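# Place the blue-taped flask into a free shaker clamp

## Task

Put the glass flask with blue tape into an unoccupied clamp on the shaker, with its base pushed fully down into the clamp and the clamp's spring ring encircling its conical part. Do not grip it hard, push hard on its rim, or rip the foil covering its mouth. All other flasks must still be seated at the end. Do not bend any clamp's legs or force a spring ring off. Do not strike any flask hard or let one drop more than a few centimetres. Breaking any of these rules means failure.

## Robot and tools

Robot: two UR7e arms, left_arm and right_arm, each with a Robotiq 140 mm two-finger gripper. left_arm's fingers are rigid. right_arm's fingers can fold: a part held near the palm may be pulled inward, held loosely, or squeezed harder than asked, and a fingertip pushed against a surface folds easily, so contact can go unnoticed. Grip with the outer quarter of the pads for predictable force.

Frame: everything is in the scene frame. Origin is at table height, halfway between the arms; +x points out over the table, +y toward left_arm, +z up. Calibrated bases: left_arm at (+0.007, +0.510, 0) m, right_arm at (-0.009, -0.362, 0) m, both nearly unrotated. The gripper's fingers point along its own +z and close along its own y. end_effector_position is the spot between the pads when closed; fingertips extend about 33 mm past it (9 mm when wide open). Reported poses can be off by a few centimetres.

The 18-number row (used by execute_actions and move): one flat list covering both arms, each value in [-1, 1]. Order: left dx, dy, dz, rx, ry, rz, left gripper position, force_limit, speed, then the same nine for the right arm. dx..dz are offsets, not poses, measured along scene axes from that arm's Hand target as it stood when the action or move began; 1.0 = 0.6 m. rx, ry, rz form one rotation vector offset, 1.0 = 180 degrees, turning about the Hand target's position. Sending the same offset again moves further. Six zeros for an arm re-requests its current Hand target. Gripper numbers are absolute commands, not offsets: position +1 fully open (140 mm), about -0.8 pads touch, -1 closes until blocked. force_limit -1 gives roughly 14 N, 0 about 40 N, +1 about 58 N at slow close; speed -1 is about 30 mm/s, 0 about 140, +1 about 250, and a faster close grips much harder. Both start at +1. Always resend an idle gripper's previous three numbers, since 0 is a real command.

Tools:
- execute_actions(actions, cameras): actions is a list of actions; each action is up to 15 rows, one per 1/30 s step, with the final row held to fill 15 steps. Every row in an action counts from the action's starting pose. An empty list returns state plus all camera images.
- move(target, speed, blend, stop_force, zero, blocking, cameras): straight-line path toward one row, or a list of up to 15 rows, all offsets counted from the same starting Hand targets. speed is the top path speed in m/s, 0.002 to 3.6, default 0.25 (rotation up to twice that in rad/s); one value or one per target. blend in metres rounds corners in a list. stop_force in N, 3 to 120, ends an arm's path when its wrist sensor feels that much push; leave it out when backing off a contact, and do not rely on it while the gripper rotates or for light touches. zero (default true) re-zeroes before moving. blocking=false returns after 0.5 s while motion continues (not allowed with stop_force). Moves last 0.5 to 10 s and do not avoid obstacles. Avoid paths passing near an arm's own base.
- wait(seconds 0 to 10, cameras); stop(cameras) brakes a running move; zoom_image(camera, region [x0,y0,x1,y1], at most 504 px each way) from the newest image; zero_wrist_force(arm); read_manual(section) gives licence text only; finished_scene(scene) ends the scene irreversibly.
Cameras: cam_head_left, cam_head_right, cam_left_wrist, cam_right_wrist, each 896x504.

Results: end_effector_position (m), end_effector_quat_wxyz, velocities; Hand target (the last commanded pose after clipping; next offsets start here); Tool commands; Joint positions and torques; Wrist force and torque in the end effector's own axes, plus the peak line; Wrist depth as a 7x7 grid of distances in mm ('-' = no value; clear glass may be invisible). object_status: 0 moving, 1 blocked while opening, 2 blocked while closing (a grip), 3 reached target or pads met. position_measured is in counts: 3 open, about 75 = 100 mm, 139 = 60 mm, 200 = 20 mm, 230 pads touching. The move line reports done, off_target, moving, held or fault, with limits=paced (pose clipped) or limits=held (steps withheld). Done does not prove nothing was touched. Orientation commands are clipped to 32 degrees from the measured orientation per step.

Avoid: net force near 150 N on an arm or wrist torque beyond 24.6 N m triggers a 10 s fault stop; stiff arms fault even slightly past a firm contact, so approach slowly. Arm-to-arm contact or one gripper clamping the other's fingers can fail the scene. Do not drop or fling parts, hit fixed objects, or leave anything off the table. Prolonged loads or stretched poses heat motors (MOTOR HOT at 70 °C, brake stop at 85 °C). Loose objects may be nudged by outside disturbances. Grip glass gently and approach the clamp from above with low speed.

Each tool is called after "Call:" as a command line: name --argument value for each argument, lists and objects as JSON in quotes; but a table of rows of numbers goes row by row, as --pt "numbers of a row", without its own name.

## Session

Call:
execute_actions --actions '[]'

Scene clock: 0.00 s.
left_arm: end_effector_position=(+0.6789, +0.6086, +0.3035) position_measured=3 object_status=3 end_effector_quat_wxyz=(-0.022, +0.702, +0.533, +0.472) | right_arm: end_effector_position=(+0.4870, -0.4753, +0.2094) position_measured=3 object_status=3 end_effector_quat_wxyz=(-0.014, +0.813, +0.582, -0.028)
Joint positions: left_arm=[-0.432 -1.524 1.961 -2.587 -0.724 1.686] | right_arm=[-0.503 -1.518 1.677 -1.679 -1.607 1.433]
Joint velocities: within noise
Joint torques (N m): no reading
Wrist force (N): no reading
Wrist torque (N m): no reading
Wrist force, peak (N): no reading
Wrist depth (mm): cam_left_wrist=[1204 1371 1647 - - 912 - / 1114 1282 1614 1839 - - - / 1040 1192 1355 602 1108 - 755 / - 117 - 558 - 128 - / - 106 414 480 - - 94 / - 99 - - - - - / - 322 372 - - - -] | cam_right_wrist=[- 311 315 305 301 298 - / 468 - 330 - - 310 309 / 491 - 352 358 - 330 327 / 1275 122 369 358 368 133 - / - 109 - - 378 116 92 / - 1457 - - - - 94 / - 1530 - - - - -]
Hand target: left_arm +0.6789, +0.6086, +0.3035; -0.022, +0.702, +0.533, +0.472 | right_arm +0.4870, -0.4753, +0.2094; -0.014, +0.813, +0.582, -0.028
Tool commands: left_gripper/position=+1.0 left_gripper/force_limit=+1.0 left_gripper/speed=+1.0 right_gripper/position=+1.0 right_gripper/force_limit=+1.0 right_gripper/speed=+1.0
camera_calibration:
cam_left_wrist: T_world_to_cam=[[0.768671, -0.408571, 0.492153, -0.41482], [-0.20152, -0.884919, -0.41989, 0.799843], [0.607071, 0.223578, -0.762547, -0.170682], [0, 0, 0, 1]] pos_world=[0.583661, 0.576474, 0.409848]
cam_right_wrist: T_world_to_cam=[[0.950572, -0.309069, -0.0298119, -0.599382], [-0.278076, -0.890085, 0.36114, -0.360714], [-0.138152, -0.335, -0.932035, 0.249824], [0, 0, 0, 1]] pos_world=[0.503964, -0.422625, 0.345244]

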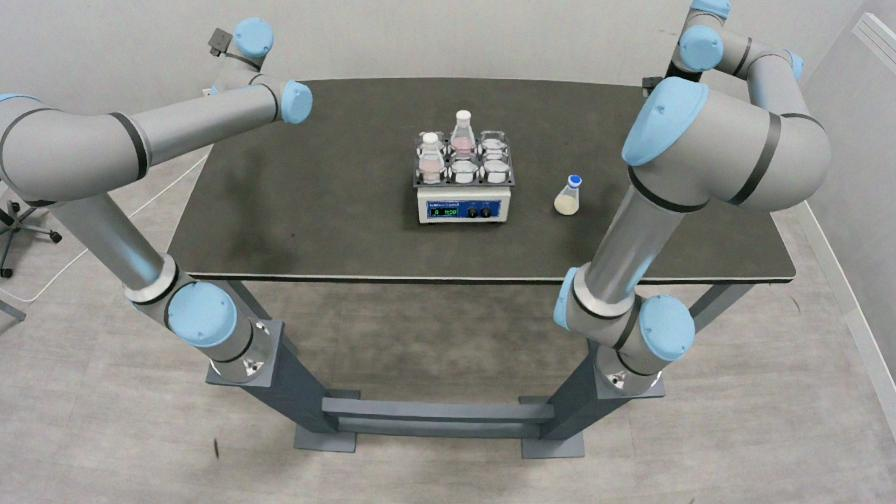

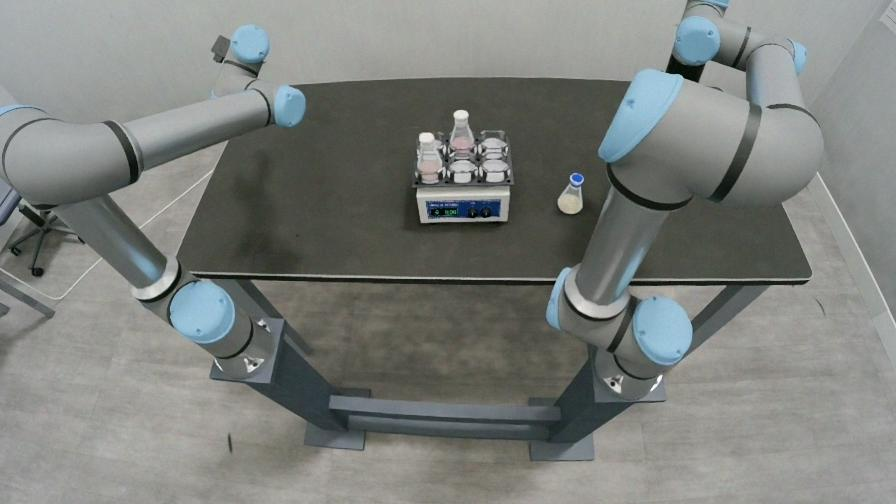

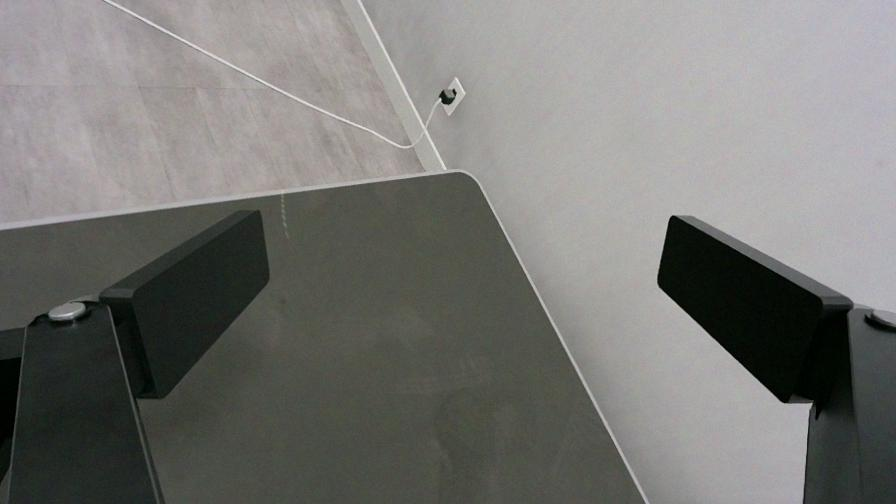

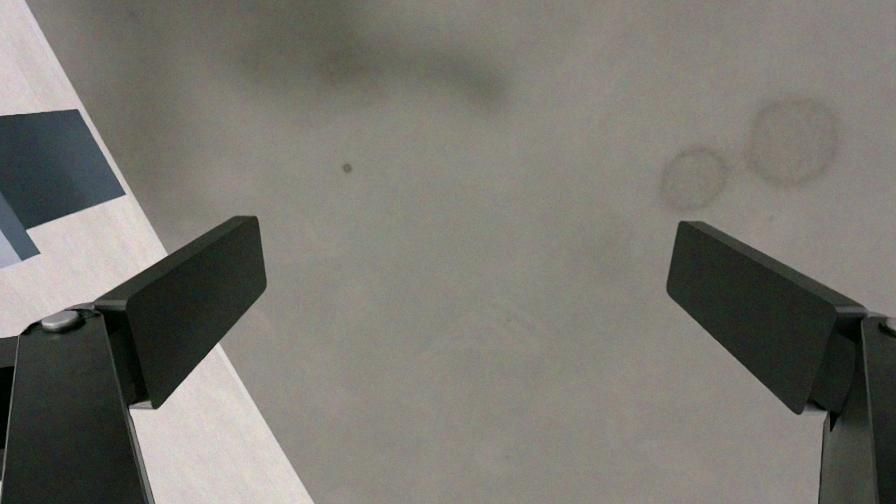

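Call:
move --target '[-0.498,-0.648,0.194,0.0974,-0.0229,-0.2046,0.03,-0.05,0,0,0,0,0,0,0,1,1,1]' --speed 0.4

Call:
move --target '[-0.152,-0.715,-0.2,0.0974,-0.0229,-0.2046,0.03,-0.05,0,0,0,0,0,0,0,1,1,1]' --speed 0.4 --cameras '["cam_head_left","cam_left_wrist"]'

Scene clock: 16.33 s.
left_arm: end_effector_position=(+0.3801, +0.2199, +0.4198) position_measured=126 object_status=3 end_effector_quat_wxyz=(+0.042, +0.805, +0.209, +0.553) end_effector_velocity=(+0.000, +0.000, +0.000) end_effector_angular_velocity=(+0.003, -0.001, +0.000) | right_arm: end_effector_position=(+0.4870, -0.4753, +0.2094) position_measured=3 object_status=3 end_effector_quat_wxyz=(-0.014, +0.813, +0.582, -0.028)
Joint positions: left_arm=[-1.708 -1.918 1.827 -0.849 -0.495 0.55] | right_arm=[-0.503 -1.518 1.677 -1.679 -1.607 1.433]
Joint velocities: left_arm=[-0.001 0.001 -0.001 0.006 0 -0.003] | right_arm=[within noise]
Joint torques (N m): left_arm=[-15.66 -0.7 -27.85 -0.06 2.06 -1.51] | right_arm=[-0.61 -30.46 -21.62 -3.53 0.09 -0.23]
Wrist force (N): left_arm=[-0.2 0.2 0.3] | right_arm=[0.0 0.1 0.4]
Wrist torque (N m): left_arm=[0.02 -0.04 -0.11] | right_arm=[0.01 0.00 0.01]
Wrist force, peak (N): left_arm=[1.5 0.5 3.5] | right_arm=[-0.3 0.4 0.7]
Wrist depth (mm): cam_left_wrist=[- - - - - 912 980 / 1694 902 1625 1395 1282 1198 1064 / - 698 778 1520 1719 1438 - / 529 - 131 - 122 - - / - - - - 136 - - / - - 529 - - - - / - - - 492 - - -] | cam_right_wrist=[- - 313 304 304 - - / 346 357 329 323 - - - / 476 360 346 345 339 335 - / 1262 122 365 362 357 133 334 / - 109 - 377 - 116 92 / - 1466 436 - - 403 94 / - 1570 1440 - - - -]
Hand target: left_arm +0.3801, +0.2198, +0.4199; +0.042, +0.805, +0.209, +0.553 | right_arm +0.4870, -0.4753, +0.2094; -0.014, +0.813, +0.582, -0.028
Off the commanded pose: left_arm 0.000 m, 0 deg | right_arm 0.000 m, 0 deg.
move: done

Scene clock: 18.10 s.
left_arm: end_effector_position=(+0.2890, -0.2092, +0.2999) position_measured=126 object_status=3 end_effector_quat_wxyz=(+0.100, +0.807, -0.142, +0.565) | right_arm: end_effector_position=(+0.4870, -0.4753, +0.2094) position_measured=3 object_status=3 end_effector_quat_wxyz=(-0.014, +0.813, +0.582, -0.028)
Joint positions: left_arm=[-1.784 -1.172 1.66 -2.433 -0.376 1.969] | right_arm=[-0.503 -1.518 1.677 -1.679 -1.607 1.433]
Joint torques (N m): left_arm=[-15.28 -35.79 -22.65 -4.93 2.43 1.4] | right_arm=[0.48 -30.5 -22.71 -3.24 0.31 -0.4]
Wrist force (N): left_arm=[0.3 0.2 0.8] | right_arm=[-0.1 0.2 0.3]
Wrist torque (N m): left_arm=[0.04 -0.17 -0.07] | right_arm=[0.05 0.03 0.00]
Wrist force, peak (N): left_arm=[-0.4 3.7 1.4] | right_arm=[-0.3 0.2 0.7]
Wrist depth (mm): cam_left_wrist=[1103 1192 - 1318 - 291 - / - - - 1371 - 314 - / 1289 - 737 723 - - - / 332 346 131 586 121 537 629 / - - 109 479 119 - - / - - - 424 - - - / - - - - - - -] | cam_right_wrist=[319 316 310 308 303 298 296 / 514 334 330 - 322 311 313 / 480 350 350 - 336 334 329 / - 122 - 358 353 142 350 / - 109 - - - 123 92 / - 1432 433 417 - 399 94 / - 1550 1600 438 456 - -]
Hand target: left_arm +0.2889, -0.2092, +0.2999; +0.100, +0.807, -0.142, +0.565 | right_arm +0.4870, -0.4753, +0.2094; -0.014, +0.813, +0.582, -0.028
Off the commanded pose: left_arm 0.000 m, 0 deg | right_arm 0.000 m, 0 deg.
move: done
camera_calibration:
cam_left_wrist: T_world_to_cam=[[-0.331723, -0.942959, 0.0280617, -0.102077], [-0.633659, 0.200681, -0.74713, 0.44619], [0.698882, -0.265622, -0.664085, 0.0877842], [0, 0, 0, 1]] pos_world=[0.18752, -0.162479, 0.394522]
Images, in order (width x height): cam_head_left 896x504, cam_left_wrist 896x504.

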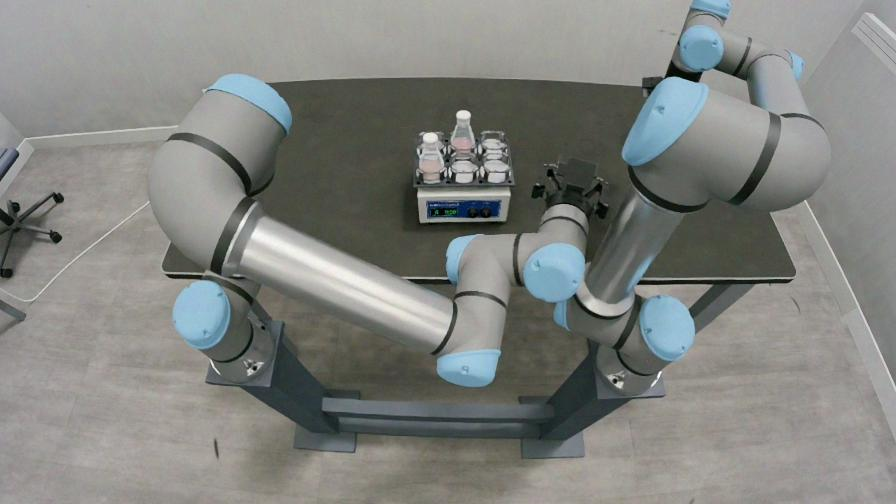

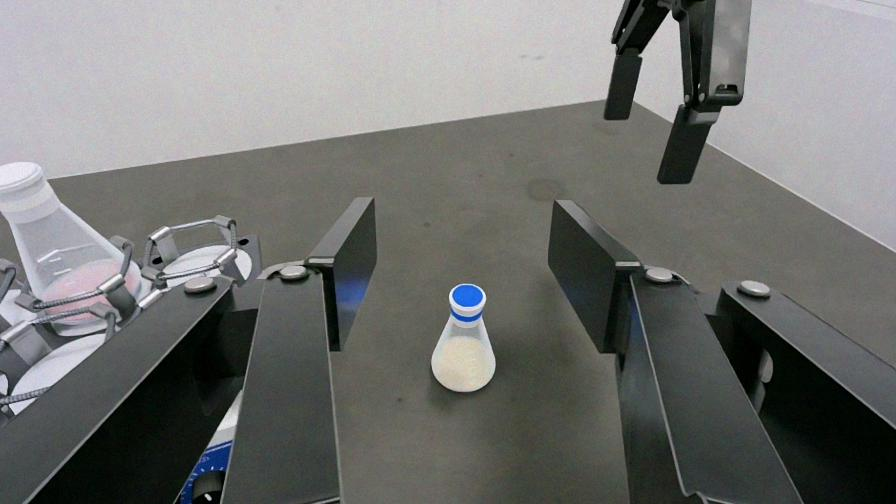

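Call:
move --pt "-0.0017 -0.028 -0.258 0 0 0 0.03 -0.05 0 0 0 0 0 0 0 1 1 1" --pt "0.1455 -0.0816 -0.3148 0 0 0 0.03 -0.05 0 0 0 0 0 0 0 1 1 1" --speed 0.2 --blend '[0.03,0]' --cameras '["cam_left_wrist"]'

Scene clock: 22.27 s.
left_arm: end_effector_position=(+0.2881, -0.2201, +0.1932) position_measured=126 object_status=3 end_effector_quat_wxyz=(+0.099, +0.807, -0.142, +0.565) | right_arm: end_effector_position=(+0.4870, -0.4753, +0.2094) position_measured=3 object_status=3 end_effector_quat_wxyz=(-0.014, +0.813, +0.582, -0.028)
Joint positions: left_arm=[-1.782 -1.005 1.723 -2.664 -0.377 1.971] | right_arm=[-0.503 -1.518 1.677 -1.679 -1.607 1.433]
Joint torques (N m): left_arm=[6.08 -46.15 -23.73 -2.78 3.2 1.05] | right_arm=[0.56 -29.68 -22.87 -3.27 0.01 -0.32]
Wrist force (N): left_arm=[-0.2 0.8 0.3] | right_arm=[0.0 0.1 0.5]
Wrist torque (N m): left_arm=[0.16 -0.06 -0.18] | right_arm=[0.03 0.02 0.00]
Wrist force, peak (N): left_arm=[-15.6 2.0 6.0] | right_arm=[-0.2 0.1 0.9]
Wrist depth (mm): cam_left_wrist=[- - - - 1706 279 - / 1098 686 634 - - 692 1511 / 244 256 - 517 544 - - / 216 274 132 424 122 - - / - - 109 348 136 - - / - - - 317 - - - / - - - 268 - - -] | cam_right_wrist=[319 316 305 303 304 - 294 / 475 329 325 - 315 318 310 / 466 358 349 - 339 331 - / 1262 127 378 363 367 133 347 / - 109 415 - 384 116 92 / - 1424 - - - - 94 / - 1560 - - - - -]
Hand target: left_arm +0.2881, -0.2201, +0.1932; +0.099, +0.807, -0.142, +0.565 (not the last commanded pose) | right_arm +0.4870, -0.4753, +0.2094; -0.014, +0.813, +0.582, -0.028
Off the commanded pose: left_arm 0.126 m, 0 deg | right_arm 0.000 m, 0 deg.
move: held (left_arm; a check stopped the path); path passed 0 of 2 targets; limits=held
pose unreachable (left arm): on one or more control steps of this call, first in action 0 (counted from 0), this arm could not follow its commanded pose, so it was not sent that pose on those steps. It may still have moved: this result reports where it is.
cause: moving toward the commanded pose would bring a part of the arm too close to another arm (this arm's gripper and a part of the right arm just beyond its joint 2 (shoulder lift), 10 mm apart when this arm was first held).
camera_calibration:
cam_left_wrist: T_world_to_cam=[[-0.330652, -0.943351, 0.0275283, -0.110064], [-0.634371, 0.200566, -0.746556, 0.368173], [0.698744, -0.264313, -0.664752, 0.0150957], [0, 0, 0, 1]] pos_world=[0.186617, -0.173682, 0.287926]
Images, in order (width x height): cam_left_wrist 896x504.

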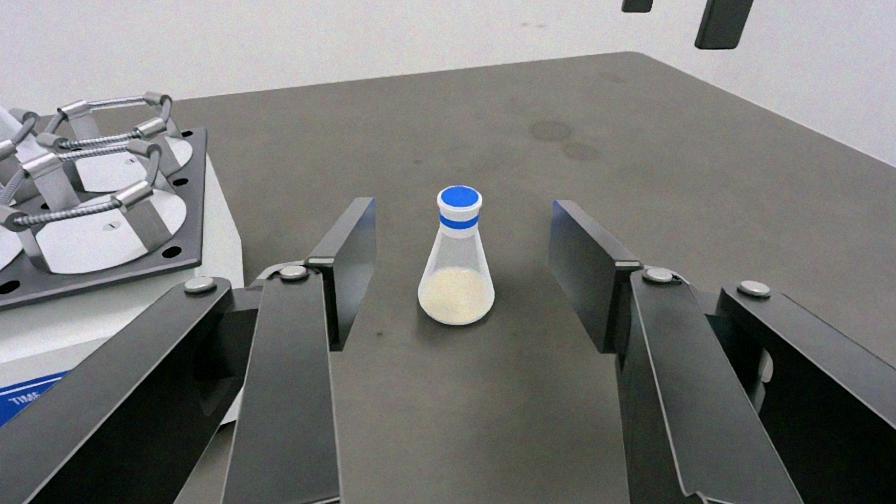

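Call:
move --target '[0,0,0.03,0,0,0,0.03,-0.05,0,-0.315,-0.488,0.1,0,0,-0.222,1,-1,-1]' --speed 0.4

Call:
move --pt "0 -0.0098 -0.1103 0 0 0 0.03 -0.05 0 0 0 0 0 0 0 1 -1 -1" --pt "0.2216 -0.0898 -0.1953 0 0 0 0.03 -0.05 0 0 0 0 0 0 0 1 -1 -1" --speed 0.2 --blend '[0.03,0]' --cameras '["cam_left_wrist"]'

Scene clock: 25.40 s.
left_arm: end_effector_position=(+0.2881, -0.2202, +0.2006) position_measured=126 object_status=3 end_effector_quat_wxyz=(+0.099, +0.807, -0.142, +0.565) | right_arm: end_effector_position=(+0.4456, -0.5374, +0.2220) position_measured=3 object_status=3 end_effector_quat_wxyz=(-0.016, +0.855, +0.518, -0.027)
Joint positions: left_arm=[-1.782 -1.017 1.718 -2.647 -0.377 1.971] | right_arm=[-0.657 -1.574 1.702 -1.648 -1.608 1.432]
Joint torques (N m): left_arm=[-11.98 -40.19 -18.53 -4.31 3.16 -1.04] | right_arm=[-8.8 -12.5 -32.4 -4.83 2.54 0.23]
Wrist force (N): left_arm=[-0.1 0.8 0.4] | right_arm=[-0.6 -1.1 0.5]
Wrist torque (N m): left_arm=[0.15 -0.09 -0.17] | right_arm=[-0.24 0.14 0.06]
Wrist force, peak (N): left_arm=[-0.6 1.0 0.6] | right_arm=[-31.3 4.1 -6.7]
Wrist depth (mm): cam_left_wrist=[- - - - 1550 1550 267 / - 672 810 - 734 - - / 236 272 537 - 539 - 549 / 219 229 131 418 122 438 480 / - - - - - - 389 / - - - - - - - / - - - 287 - - -] | cam_right_wrist=[1046 326 327 318 312 311 - / 539 348 341 - 328 315 - / 476 377 358 360 - - 345 / 1289 127 396 383 - 133 363 / - 109 - - - 123 92 / - 1440 1432 - - - 94 / - 1590 1600 510 - - -]
Hand target: left_arm +0.2881, -0.2201, +0.2005; +0.099, +0.807, -0.142, +0.565 (not the last commanded pose) | right_arm +0.4455, -0.5376, +0.2220; -0.016, +0.855, +0.517, -0.027 (not the last commanded pose)
Off the commanded pose: left_arm 0.011 m, 0 deg | right_arm 0.278 m, 31 deg.
move: held (right_arm; a check stopped the path), off_target (left_arm; braked when a check withheld steps of right_arm); limits=held
pose unreachable (right arm): on one or more control steps of this call, first in action 0 (counted from 0), this arm could not follow its commanded pose, so it was not sent that pose on those steps. It may still have moved: this result reports where it is.
cause: moving toward the commanded pose would bring a part of the arm too close to another arm (a part of this arm just beyond joint 2 (shoulder lift) and the left arm's gripper, 9 mm apart when this arm was first held).

Scene clock: 25.90 s.
left_arm: end_effector_position=(+0.2880, -0.2204, +0.1980) position_measured=126 object_status=3 end_effector_quat_wxyz=(+0.099, +0.807, -0.142, +0.565) | right_arm: end_effector_position=(+0.4455, -0.5376, +0.2220) position_measured=3 object_status=3 end_effector_quat_wxyz=(-0.016, +0.855, +0.517, -0.027)
Joint positions: left_arm=[-1.782 -1.012 1.719 -2.653 -0.377 1.971] | right_arm=[-0.657 -1.574 1.701 -1.648 -1.608 1.432]
Joint torques (N m): left_arm=[-10.11 -50.54 -24.87 -2.18 0.81 -1.08] | right_arm=[-8.94 -12.68 -30.57 -4.84 2.79 1.21]
Wrist force (N): left_arm=[-0.1 0.9 0.4] | right_arm=[-0.5 -1.3 0.5]
Wrist torque (N m): left_arm=[0.18 -0.09 -0.18] | right_arm=[-0.28 0.12 0.05]
Wrist force, peak (N): left_arm=[-6.6 1.3 2.6] | right_arm=[-0.4 -1.4 0.4]
Wrist depth (mm): cam_left_wrist=[1135 - - 1550 1511 - - / - 607 - 650 - - - / - 274 525 554 - - - / 223 217 132 421 121 - - / - - - - - - - / - - - - - - - / - - - - - - -] | cam_right_wrist=[1139 - 330 - 312 307 305 / 1123 - - 337 328 328 320 / 433 - - 342 353 345 340 / 1296 127 384 402 - 133 357 / - 109 419 404 397 123 92 / - 1449 1475 - 423 419 94 / - 1622 1530 - - - -]
Hand target: left_arm +0.2880, -0.2204, +0.1981; +0.099, +0.807, -0.142, +0.565 (not the last commanded pose) | right_arm +0.4455, -0.5376, +0.2220; -0.016, +0.855, +0.517, -0.027
Off the commanded pose: left_arm 0.184 m, 0 deg | right_arm 0.000 m, 0 deg.
move: held (left_arm; a check stopped the path); path passed 0 of 2 targets; limits=held
pose unreachable (left arm): on one or more control steps of this call, first in action 0 (counted from 0), this arm could not follow its commanded pose, so it was not sent that pose on those steps. It may still have moved: this result reports where it is.
cause: moving toward the commanded pose would bring a part of the arm too close to another arm (this arm's gripper and a part of the right arm just beyond its joint 2 (shoulder lift), along the way the arms are being sent, or toward where that arm still pushes).
camera_calibration:
cam_left_wrist: T_world_to_cam=[[-0.330604, -0.943362, 0.0277328, -0.110583], [-0.634366, 0.200367, -0.746614, 0.371734], [0.698771, -0.264426, -0.664679, 0.0182303], [0, 0, 0, 1]] pos_world=[0.186517, -0.173982, 0.292726]
Images, in order (width x height): cam_left_wrist 896x504.

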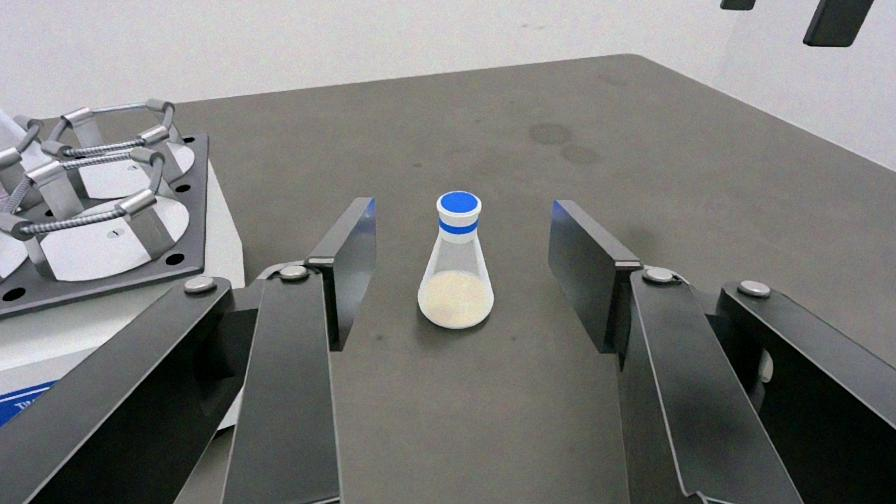

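Call:
move --target '[-0.05,0.16,0.27,0,0,0,0.03,-0.05,0,0,0,0,0,0,0,1,-1,-1]' --speed 0.3

Call:
move --target '[0,0,0,0,0,0,0.03,-0.05,0,-0.6325,-0.509,0.167,0,0,-0.333,1,-1,-1]' --speed 0.5

Call:
move --pt "0.05 -0.176 -0.3603 0 0 0 0.03 -0.05 0 0 0 0 0 0 0 1 -1 -1" --pt "0.2718 -0.256 -0.4453 0 0 0 0.03 -0.05 0 0 0 0 0 0 0 1 -1 -1" --speed '[0.25,0.15]' --blend '[0.03,0]' --cameras '["cam_left_wrist","cam_head_left"]'

Scene clock: 31.87 s.
left_arm: end_effector_position=(+0.2579, -0.1245, +0.3601) position_measured=126 object_status=3 end_effector_quat_wxyz=(+0.099, +0.807, -0.142, +0.565) | right_arm: end_effector_position=(+0.4455, -0.5376, +0.2220) position_measured=3 object_status=3 end_effector_quat_wxyz=(-0.016, +0.855, +0.517, -0.027)
Joint positions: left_arm=[-1.875 -1.453 1.795 -2.052 -0.353 1.718] | right_arm=[-0.657 -1.574 1.701 -1.648 -1.608 1.432]
Joint torques (N m): left_arm=[12.08 -34.59 -16.39 -1.64 0.53 -0.21] | right_arm=[-10.5 -12.6 -32.41 -5.06 2.74 0.98]
Wrist force (N): left_arm=[-0.3 0.5 0.6] | right_arm=[-0.3 -0.9 0.2]
Wrist torque (N m): left_arm=[0.11 -0.05 -0.20] | right_arm=[-0.19 0.05 0.06]
Wrist force, peak (N): left_arm=[-2.7 2.1 2.5] | right_arm=[-0.5 -1.5 0.4]
Wrist depth (mm): cam_left_wrist=[1045 - - 1420 - 392 374 / - - - - - 525 352 / - - - 746 - 739 - / - 402 131 725 121 775 - / - - 111 544 136 - - / - - - 521 - - - / - - - - - - -] | cam_right_wrist=[332 327 321 316 - - 303 / 543 345 - - 332 324 320 / 477 - 364 358 352 350 336 / 1269 127 - 376 367 133 360 / - 109 - - 398 124 92 / - 1475 1493 433 425 - 94 / - 1550 1540 - 457 - -]
Hand target: left_arm +0.2580, -0.1244, +0.3601; +0.099, +0.807, -0.142, +0.565 | right_arm +0.4455, -0.5376, +0.2220; -0.016, +0.855, +0.517, -0.027
Off the commanded pose: left_arm 0.000 m, 0 deg | right_arm 0.000 m, 0 deg.
move: done

Scene clock: 33.50 s.
left_arm: end_effector_position=(+0.2580, -0.1244, +0.3601) position_measured=126 object_status=3 end_effector_quat_wxyz=(+0.099, +0.807, -0.142, +0.565) | right_arm: end_effector_position=(+0.0662, -0.8429, +0.3222) position_measured=3 object_status=3 end_effector_quat_wxyz=(-0.027, +0.999, +0.021, -0.016) end_effector_velocity=(-0.001, -0.001, +0.003) end_effector_angular_velocity=(-0.005, +0.001, -0.003)
Joint positions: left_arm=[-1.875 -1.453 1.795 -2.051 -0.353 1.718] | right_arm=[-1.704 -1.574 1.445 -1.392 -1.608 1.431]
Joint velocities: left_arm=[within noise] | right_arm=[-0.001 -0.001 -0.005 0 0 0.002]
Joint torques (N m): left_arm=[12.74 -35.25 -15.86 -2.02 0.49 -1.87] | right_arm=[-9.66 -20.99 -31.49 -3.99 -1.5 -0.58]
Wrist force (N): left_arm=[-0.2 0.6 0.6] | right_arm=[-0.6 -0.9 0.6]
Wrist torque (N m): left_arm=[0.13 -0.06 -0.20] | right_arm=[-0.20 0.12 0.06]
Wrist force, peak (N): left_arm=[-0.3 0.8 0.6] | right_arm=[-4.4 1.4 -0.2]
Wrist depth (mm): cam_left_wrist=[- 1229 - 1255 1659 - - / 1333 - - - 1731 - - / 1210 1333 829 - - 892 1670 / - - 131 - 121 - - / - - 110 548 119 - - / - - - - - - - / - - - - - - -] | cam_right_wrist=[1194 1134 1123 1128 1069 1065 1065 / 1083 1212 1194 1177 1166 1123 1113 / 458 675 1282 1212 1224 1212 1183 / 507 127 1353 1331 1309 143 1243 / - 109 1432 1457 1399 123 92 / - 1560 1550 1530 1511 1475 94 / - 1677 1632 1643 1580 1611 -]
Hand target: left_arm +0.2580, -0.1244, +0.3601; +0.099, +0.807, -0.142, +0.565 | right_arm +0.0660, -0.8430, +0.3222; -0.027, +0.999, +0.021, -0.016
Off the commanded pose: left_arm 0.000 m, 0 deg | right_arm 0.000 m, 0 deg.
move: done

Scene clock: 35.97 s.
left_arm: end_effector_position=(+0.4211, -0.2780, +0.0929) position_measured=126 object_status=3 end_effector_quat_wxyz=(+0.099, +0.807, -0.141, +0.565) | right_arm: end_effector_position=(+0.0660, -0.8430, +0.3222) position_measured=3 object_status=3 end_effector_quat_wxyz=(-0.027, +0.999, +0.021, -0.016)
Joint positions: left_arm=[-1.57 -0.628 1.428 -3.134 -0.494 2.396] | right_arm=[-1.705 -1.573 1.445 -1.392 -1.608 1.431]
Joint torques (N m): left_arm=[-5.18 -49.03 -21.23 -3.21 1.31 0.77] | right_arm=[-9.75 -12.65 -32.46 -1.71 -2.63 1]
Wrist force (N): left_arm=[-0.1 0.7 0.6] | right_arm=[-0.7 -0.8 0.3]
Wrist torque (N m): left_arm=[0.15 -0.07 -0.05] | right_arm=[-0.17 0.13 0.06]
Wrist force, peak (N): left_arm=[2.8 -0.6 -1.3] | right_arm=[-0.4 -1.4 0.6]
Wrist depth (mm): cam_left_wrist=[980 - - - 627 - - / 445 436 - 474 - - - / - - 349 146 329 354 359 / - 276 131 140 136 286 286 / - - 109 - 136 - 249 / - - - - - - - / - - - - - - -] | cam_right_wrist=[1166 1134 1134 1103 1118 1074 1069 / 469 1155 1183 1189 1177 1144 1113 / 464 1309 1275 1237 1200 1206 1194 / 508 127 1345 1338 1309 143 1249 / - 109 1440 1383 1353 123 92 / - 1622 1530 1530 1511 1475 94 / - 1700 1677 1666 1611 1550 -]
Hand target: left_arm +0.4211, -0.2780, +0.0929; +0.099, +0.807, -0.142, +0.565 | right_arm +0.0660, -0.8430, +0.3222; -0.027, +0.999, +0.021, -0.016
Off the commanded pose: left_arm 0.000 m, 0 deg | right_arm 0.000 m, 0 deg.
move: done
camera_calibration:
cam_left_wrist: T_world_to_cam=[[-0.330545, -0.94338, 0.0278038, -0.117945], [-0.634397, 0.200278, -0.746612, 0.389209], [0.69877, -0.264428, -0.664679, -0.159838], [0, 0, 0, 1]] pos_world=[0.319617, -0.231483, 0.187626]
Images, in order (width x height): cam_head_left 896x504, cam_left_wrist 896x504.

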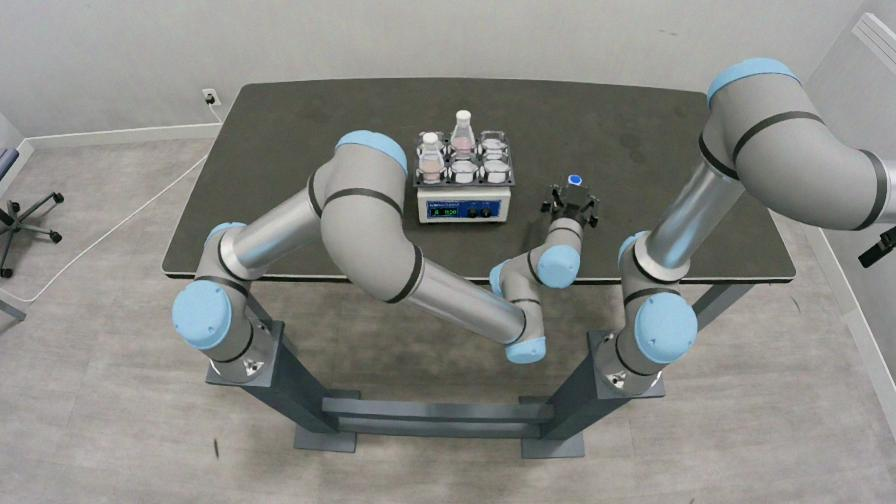

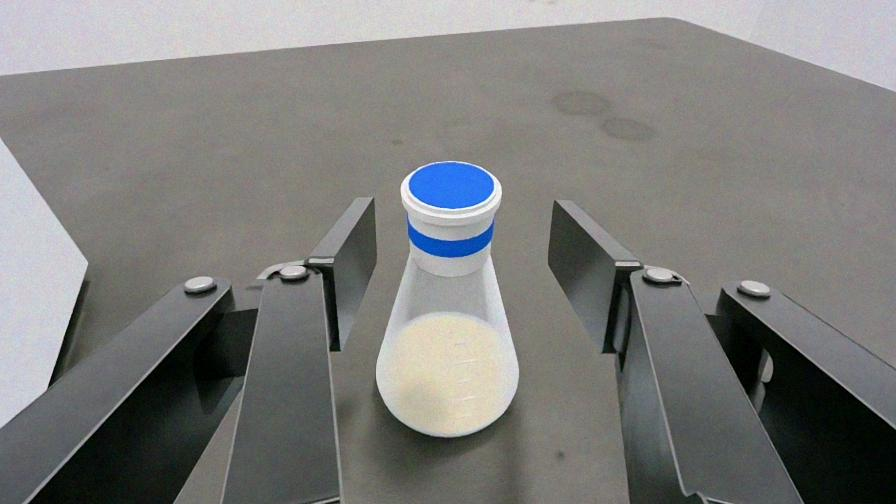

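Call:
move --target '[0.0123,0.0052,0.002,0,0,0,0.03,-0.05,-1,0,0,0,0,0,0,1,-1,-1]' --speed 0.1

Call:
move --target '[0,0,0,0,0,0,-1,-0.05,-1,0,0,0,0,0,0,1,-1,-1]' --cameras '["cam_left_wrist"]'

Scene clock: 39.87 s.
left_arm: end_effector_position=(+0.4286, -0.2749, +0.0941) position_measured=126 object_status=3 end_effector_quat_wxyz=(+0.099, +0.807, -0.142, +0.565) | right_arm: end_effector_position=(+0.0660, -0.8430, +0.3222) position_measured=3 object_status=3 end_effector_quat_wxyz=(-0.027, +0.999, +0.021, -0.016)
Joint positions: left_arm=[-1.559 -0.629 1.431 -3.149 -0.501 2.413] | right_arm=[-1.705 -1.573 1.445 -1.392 -1.608 1.431]
Joint torques (N m): left_arm=[-5.57 -60.01 -12.45 -2.59 1.76 -1.23] | right_arm=[-9.79 -12.1 -32.09 -1.41 -2.59 0.93]
Wrist force (N): left_arm=[-0.1 0.4 0.6] | right_arm=[-0.4 -1.1 0.5]
Wrist torque (N m): left_arm=[0.09 -0.06 -0.17] | right_arm=[-0.24 0.07 0.06]
Wrist force, peak (N): left_arm=[-0.1 1.0 0.7] | right_arm=[-0.7 -1.3 0.7]
Wrist depth (mm): cam_left_wrist=[- - - 614 - - - / - 454 - 484 - 464 - / - 351 - - 373 354 - / 263 - 131 134 121 295 - / - - - 247 136 - - / - - - - - - - / - - - 181 - - -] | cam_right_wrist=[1160 1144 1144 1118 1113 1098 1065 / 550 798 1088 1177 1134 1128 1113 / 458 675 1262 1230 1218 1212 1200 / 1415 127 1360 1309 1324 143 1256 / - 109 1449 1440 1391 123 92 / - 1457 1550 1511 1475 1530 94 / - 1689 1689 1611 1590 1570 -]
Hand target: left_arm +0.4285, -0.2749, +0.0941; +0.099, +0.807, -0.142, +0.565 | right_arm +0.0660, -0.8430, +0.3222; -0.027, +0.999, +0.021, -0.016
Off the commanded pose: left_arm 0.000 m, 0 deg | right_arm 0.000 m, 0 deg.
move: done

Scene clock: 41.37 s.
left_arm: end_effector_position=(+0.4285, -0.2749, +0.0941) position_measured=183 object_status=0 end_effector_quat_wxyz=(+0.099, +0.807, -0.142, +0.565) | right_arm: end_effector_position=(+0.0660, -0.8430, +0.3222) position_measured=3 object_status=3 end_effector_quat_wxyz=(-0.027, +0.999, +0.021, -0.016)
Joint positions: left_arm=[-1.559 -0.629 1.43 -3.149 -0.501 2.413] | right_arm=[-1.705 -1.573 1.445 -1.392 -1.608 1.431]
Joint torques (N m): left_arm=[-14.93 -57.13 -22.34 -2.37 2.59 -1.75] | right_arm=[-11.05 -12.52 -31.05 -1.85 -2.87 1.23]
Wrist force (N): left_arm=[-0.5 0.5 0.5] | right_arm=[-0.6 -1.1 0.7]
Wrist torque (N m): left_arm=[0.11 -0.05 -0.16] | right_arm=[-0.23 0.11 0.06]
Wrist force, peak (N): left_arm=[-0.9 0.7 0.9] | right_arm=[-0.5 -1.0 1.0]
Wrist depth (mm): cam_left_wrist=[964 - 1108 - - - 1180 / 468 462 - - - - - / - 357 - 135 - 335 353 / 236 281 - 127 120 296 301 / - - 89 238 - - - / - - - - - - - / - - - - - - -] | cam_right_wrist=[1166 1139 1113 1108 1108 1108 1069 / 1160 1194 1177 1172 1177 1139 1150 / 459 667 1237 1237 1200 1218 1194 / 510 127 1345 1324 1302 143 1230 / - 109 1415 1449 1391 123 92 / - 1689 1540 1540 1475 1475 94 / - 1749 1700 1611 1580 1550 -]
Hand target: left_arm +0.4285, -0.2749, +0.0941; +0.099, +0.807, -0.142, +0.565 | right_arm +0.0660, -0.8430, +0.3222; -0.027, +0.999, +0.021, -0.016
Off the commanded pose: left_arm 0.000 m, 0 deg | right_arm 0.000 m, 0 deg.
move: done
camera_calibration:
cam_left_wrist: T_world_to_cam=[[-0.330604, -0.943362, 0.0277328, -0.112571], [-0.634366, 0.200367, -0.746614, 0.394189], [0.698771, -0.264426, -0.664679, -0.163392], [0, 0, 0, 1]] pos_world=[0.327017, -0.228382, 0.188826]
Images, in order (width x height): cam_left_wrist 896x504.

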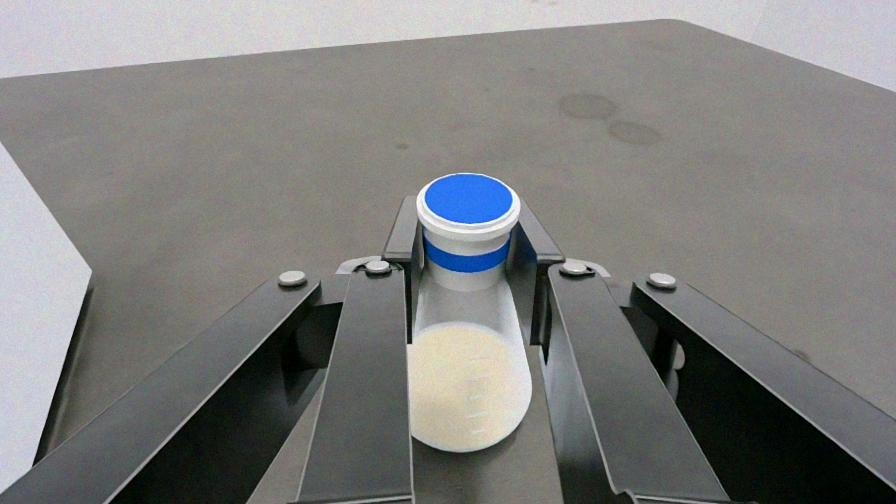

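Call:
move --pt "0 0 0.05 0 0 0 -1 -0.05 -1 0 0 0 0 0 0 1 -1 -1" --pt "0.02 0.02 0.34 0 0 0 -1 -0.05 -1 0.5 0.4 0.0 0 0 0.25 1 -1 -1" --pt "-0.0642 0.3165 0.41 0 0 0.1111 -1 -0.05 -1 0.6325 0.509 0.0 0 0 0.333 1 -1 -1" --speed '[0.08,0.25,0.3]' --blend '[0.01,0.04,0]' --cameras '["cam_left_wrist","cam_head_left","cam_head_right"]'

Scene clock: 51.03 s.
left_arm: end_effector_position=(+0.3899, -0.0850, +0.3401) position_measured=183 object_status=2 end_effector_quat_wxyz=(+0.000, +0.819, +0.001, +0.573) end_effector_velocity=(+0.000, +0.000, +0.000) end_effector_angular_velocity=(+0.001, +0.000, +0.001) | right_arm: end_effector_position=(+0.4455, -0.5377, +0.3222) position_measured=3 object_status=3 end_effector_quat_wxyz=(-0.016, +0.855, +0.517, -0.027)
Joint positions: left_arm=[-1.651 -1.305 1.579 -1.645 -0.357 1.357] | right_arm=[-0.657 -1.574 1.445 -1.392 -1.608 1.432]
Joint velocities: left_arm=[0 0.001 -0.002 0.005 0 -0.003] | right_arm=[within noise]
Joint torques (N m): left_arm=[11.87 -31.16 -27.63 -1.57 3.06 -1.58] | right_arm=[8.53 -42.4 -18.28 -1.66 -0.29 1.37]
Wrist force (N): left_arm=[-1.1 0.7 0.9] | right_arm=[-0.6 -1.4 0.5]
Wrist torque (N m): left_arm=[0.14 -0.03 -0.18] | right_arm=[-0.30 0.11 0.00]
Wrist force, peak (N): left_arm=[0.0 -2.9 -0.3] | right_arm=[-3.7 0.7 0.7]
Wrist depth (mm): cam_left_wrist=[1262 - 1310 1303 - 1157 - / - 1216 - - 1340 - - / - - - - - 721 - / 597 - - 127 115 639 631 / - - 89 - - 567 - / - - - 194 - - - / - - - - - - -] | cam_right_wrist=[1160 424 - - 391 - - / 513 440 - - 421 - 410 / 460 1511 465 - - 447 - / 515 127 481 - - 142 - / - 109 1466 - 512 116 92 / - 1560 1580 - - 1475 94 / - 1700 1677 1762 1600 1521 -]
Hand target: left_arm +0.3899, -0.0850, +0.3401; +0.000, +0.819, +0.001, +0.573 | right_arm +0.4455, -0.5376, +0.3222; -0.016, +0.855, +0.517, -0.027
Off the commanded pose: left_arm 0.000 m, 0 deg | right_arm 0.000 m, 0 deg.
move: done
camera_calibration:
cam_left_wrist: T_world_to_cam=[[0.0117989, -0.999548, 0.0276392, -0.0912938], [-0.664642, -0.0284908, -0.746619, 0.507685], [0.747069, -0.00956088, -0.664678, 0.0801228], [0, 0, 0, 1]] pos_world=[0.278648, -0.0760222, 0.434826]
Images, in order (width x height): cam_head_left 896x504, cam_head_right 896x504, cam_left_wrist 896x504.

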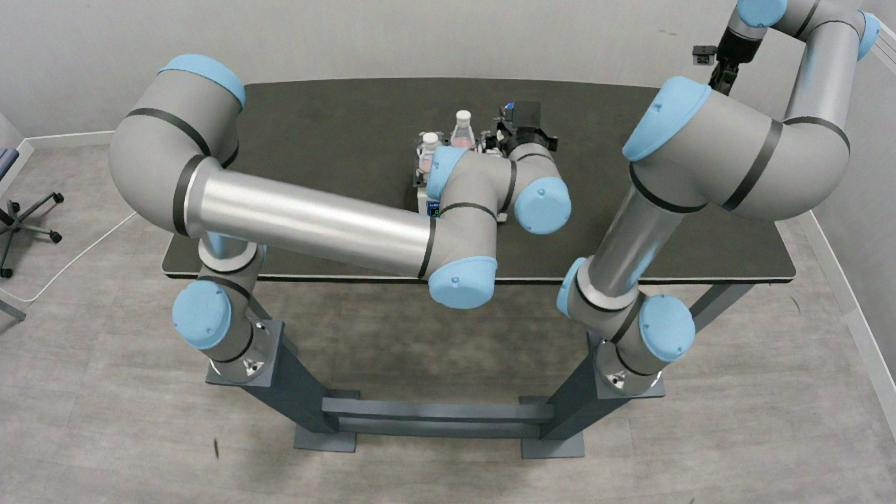

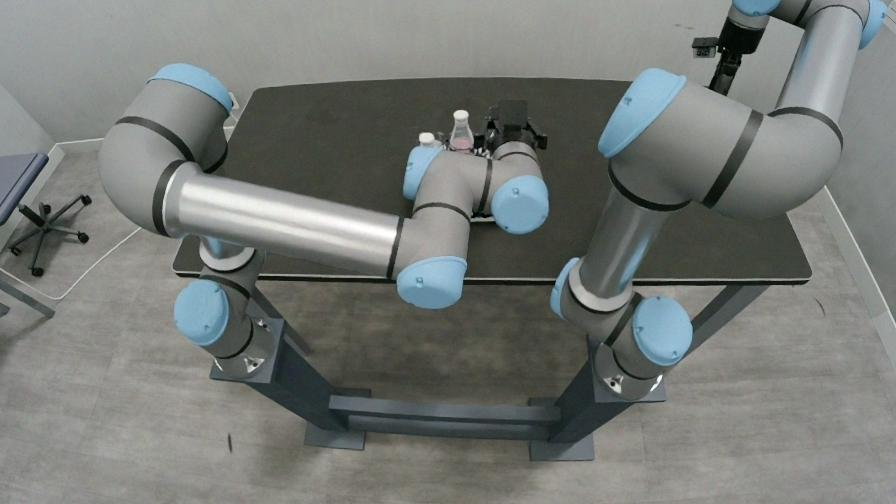

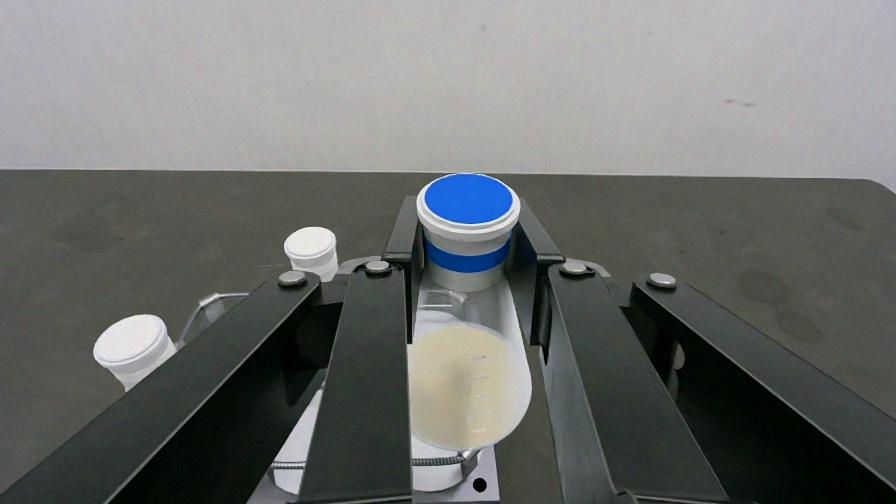

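Call:
move --target '[0.0467,0.0,-0.06,0,0,0,-1,-0.05,-1,-0.0092,0.3627,-0.0703,0.3856,-0.1115,0.1222,1,-1,-1]' --speed 0.3 --cameras '["cam_left_wrist","cam_right_wrist"]'

Scene clock: 57.37 s.
left_arm: end_effector_position=(+0.4181, -0.0849, +0.3040) position_measured=183 object_status=2 end_effector_quat_wxyz=(+0.000, +0.819, +0.001, +0.573) | right_arm: end_effector_position=(+0.4400, -0.3199, +0.2800) position_measured=3 object_status=3 end_effector_quat_wxyz=(-0.405, +0.579, +0.579, +0.406) end_effector_velocity=(-0.001, +0.000, +0.000) end_effector_angular_velocity=(+0.001, -0.004, +0.003)
Joint positions: left_arm=[-1.603 -1.261 1.651 -1.889 -0.351 1.493] | right_arm=[-0.808 -1.4 1.675 -0.757 -0.832 0.337]
Joint velocities: left_arm=[within noise] | right_arm=[0 0 0.001 0.002 -0.001 -0.007]
Joint torques (N m): left_arm=[-9.23 -43.94 -27.82 -2.11 3.28 -1.91] | right_arm=[-10.9 -39.45 -26.59 1.65 -0.91 -2.04]
Wrist force (N): left_arm=[-1.0 0.7 1.0] | right_arm=[-2.7 -2.1 0.9]
Wrist torque (N m): left_arm=[0.14 -0.03 -0.14] | right_arm=[-0.37 0.54 -0.17]
Wrist force, peak (N): left_arm=[-1.2 0.7 1.2] | right_arm=[-3.6 -1.9 1.9]
Wrist depth (mm): cam_left_wrist=[1157 - - - - - 1168 / 1129 - 1310 - - - 1355 / - 712 - 135 - - 236 / - - 105 127 134 - 604 / - - 89 212 - - - / - - - - - - - / - - - 244 - - -] | cam_right_wrist=[3265 819 795 300 3139 - 1407 / 2814 2633 2332 495 - 1016 - / 2186 2167 - 421 426 - - / 1787 127 - 421 441 133 - / - 109 - 453 466 116 92 / - 1249 - 424 426 - 94 / - 365 366 - - 366 -]
Hand target: left_arm +0.4180, -0.0850, +0.3041; +0.000, +0.819, +0.001, +0.573 | right_arm +0.4400, -0.3200, +0.2800; -0.405, +0.579, +0.579, +0.406
Off the commanded pose: left_arm 0.000 m, 0 deg | right_arm 0.000 m, 0 deg.
move: done
camera_calibration:
cam_left_wrist: T_world_to_cam=[[0.0120911, -0.999548, 0.0275187, -0.0906715], [-0.664634, -0.0285952, -0.746622, 0.499465], [0.747071, -0.00926241, -0.66468, 0.0350837], [0, 0, 0, 1]] pos_world=[0.306848, -0.0760233, 0.398726]
cam_right_wrist: T_world_to_cam=[[0.99952, -0.019847, 0.0237848, -0.448636], [0.00567841, -0.637407, -0.770506, 0.0119075], [0.0304528, 0.770271, -0.636989, 0.558027], [0, 0, 0, 1]] pos_world=[0.431359, -0.431146, 0.375302]
Images, in order (width x height): cam_left_wrist 896x504, cam_right_wrist 896x504.

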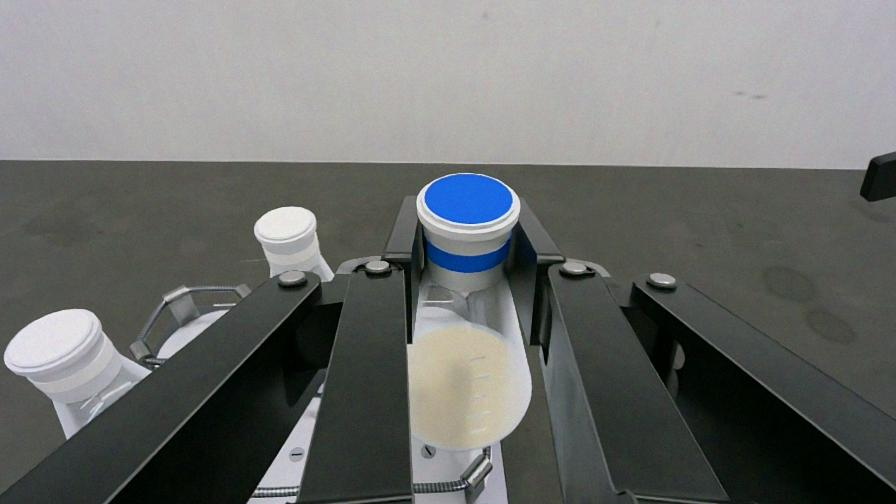

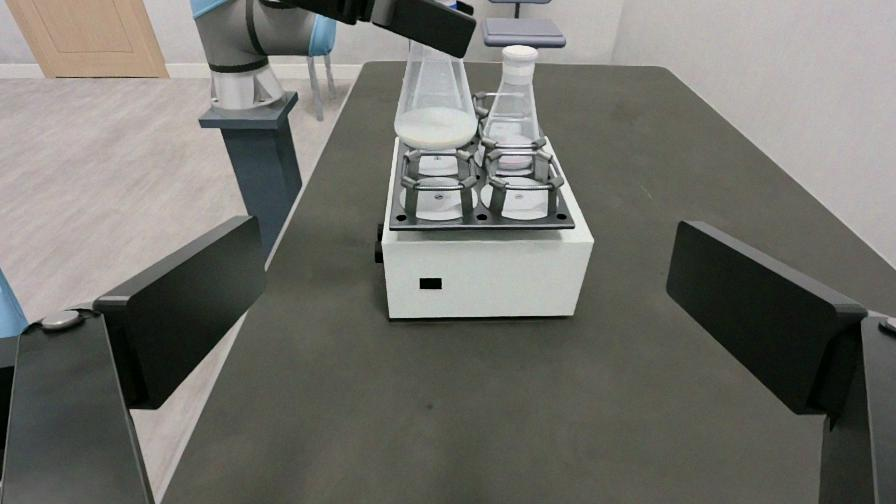

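Call:
zoom_image --camera "cam_right_wrist" --region '[370, 30, 600, 240]'

Call:
zoom_image --camera "cam_left_wrist" --region '[230, 330, 530, 504]'

Scaled by 2.191 from the camera's 896x504 image, which has a finer 1280x720 frame.

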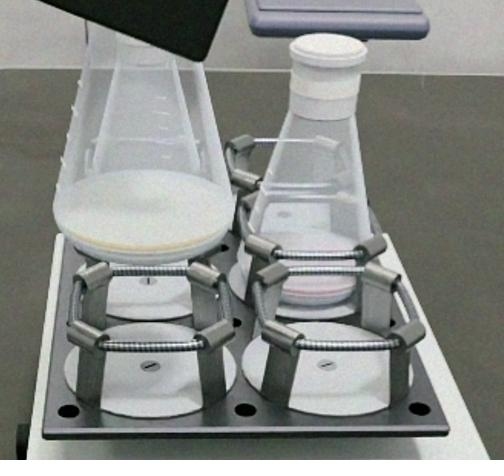

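Scaled by 1.680 from the camera's 896x504 image, which has a finer 1280x720 frame.

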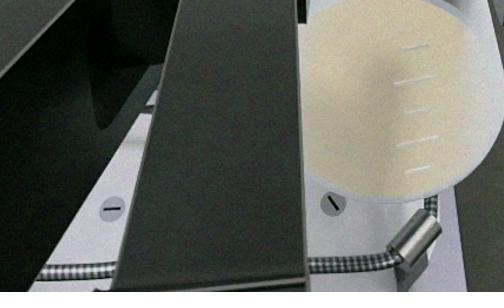

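Call:
move --target '[-0.0008,-0.0087,-0.0463,0.0777,0.0037,0,-1,-0.05,-1,0,0,0,0,0,0,1,-1,-1]' --speed 0.15 --cameras '["cam_left_wrist","cam_right_wrist"]'

Call:
zoom_image --camera "cam_right_wrist" --region '[390, 70, 540, 230]'

Call:
zoom_image --camera "cam_left_wrist" --region '[360, 160, 600, 504]'

Scene clock: 65.63 s.
left_arm: end_effector_position=(+0.4175, -0.0902, +0.2763) position_measured=183 object_status=2 end_effector_quat_wxyz=(-0.100, +0.817, -0.069, +0.564) | right_arm: end_effector_position=(+0.4400, -0.3200, +0.2800) position_measured=3 object_status=3 end_effector_quat_wxyz=(-0.405, +0.579, +0.579, +0.406)
Joint positions: left_arm=[-1.601 -1.177 1.549 -1.641 -0.367 1.509] | right_arm=[-0.808 -1.4 1.675 -0.757 -0.832 0.337]
Joint torques (N m): left_arm=[8.17 -42.58 -18.05 -2.93 3.61 0.66] | right_arm=[-9.42 -46.71 -25.89 1.19 3.13 -1.65]
Wrist force (N): left_arm=[-0.9 0.9 1.2] | right_arm=[-2.5 -2.3 1.0]
Wrist torque (N m): left_arm=[0.17 -0.09 -0.16] | right_arm=[-0.41 0.53 -0.15]
Wrist force, peak (N): left_arm=[-1.4 1.2 1.4] | right_arm=[-2.9 -2.3 0.7]
Wrist depth (mm): cam_left_wrist=[- - - 1129 1064 - - / 1310 1318 1180 1333 - 648 - / - 1446 - 135 599 559 507 / 804 - 222 127 116 472 - / 692 - 89 115 - - - / - - - - - - - / - - - - - - -] | cam_right_wrist=[3061 259 274 306 2551 2267 - / 2847 2605 927 469 - - 1762 / 2111 2186 - 401 427 - 1296 / 1800 127 - 421 434 133 - / - 109 - 455 - 116 92 / - 1194 414 - - - 94 / - 367 - 372 368 - -]
Hand target: left_arm +0.4175, -0.0902, +0.2763; -0.100, +0.817, -0.069, +0.564 | right_arm +0.4400, -0.3200, +0.2800; -0.405, +0.579, +0.579, +0.406
Off the commanded pose: left_arm 0.000 m, 0 deg | right_arm 0.000 m, 0 deg.
move: done
camera_calibration:
cam_left_wrist: T_world_to_cam=[[0.0109773, -0.976669, -0.21447, -0.0257445], [-0.673313, 0.151352, -0.7237, 0.491749], [0.739276, 0.15235, -0.655943, 0.0325128], [0, 0, 0, 1]] pos_world=[0.307348, -0.104524, 0.371684]
cam_right_wrist: T_world_to_cam=[[0.999517, -0.019927, 0.023846, -0.448691], [0.00567889, -0.637299, -0.770595, 0.011987], [0.0305527, 0.770359, -0.636878, 0.55798], [0, 0, 0, 1]] pos_world=[0.431359, -0.431146, 0.375302]
Images, in order (width x height): cam_left_wrist 896x504, cam_right_wrist 896x504.

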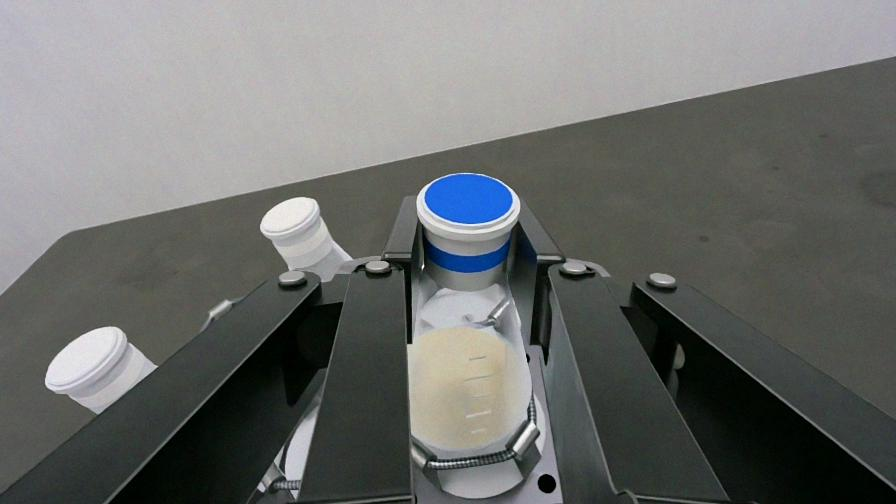

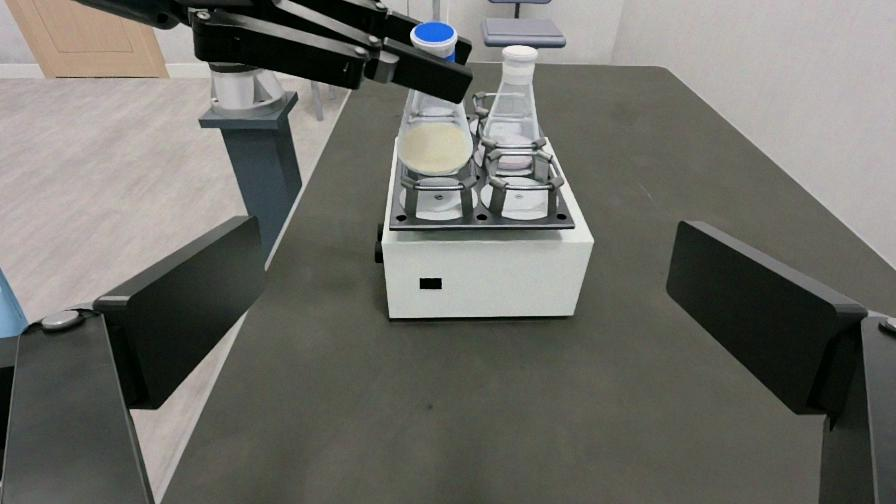

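Scaled by 3.150 from the camera's 896x504 image, which has a finer 1280x720 frame.

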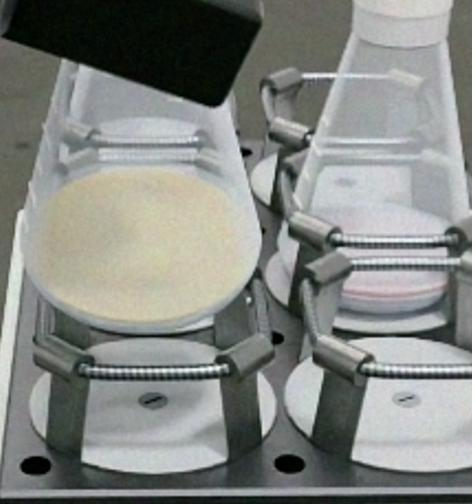

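Scaled by 1.465 from the camera's 896x504 image, which has a finer 1280x720 frame.

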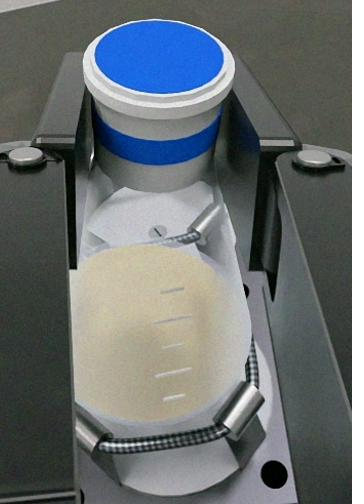

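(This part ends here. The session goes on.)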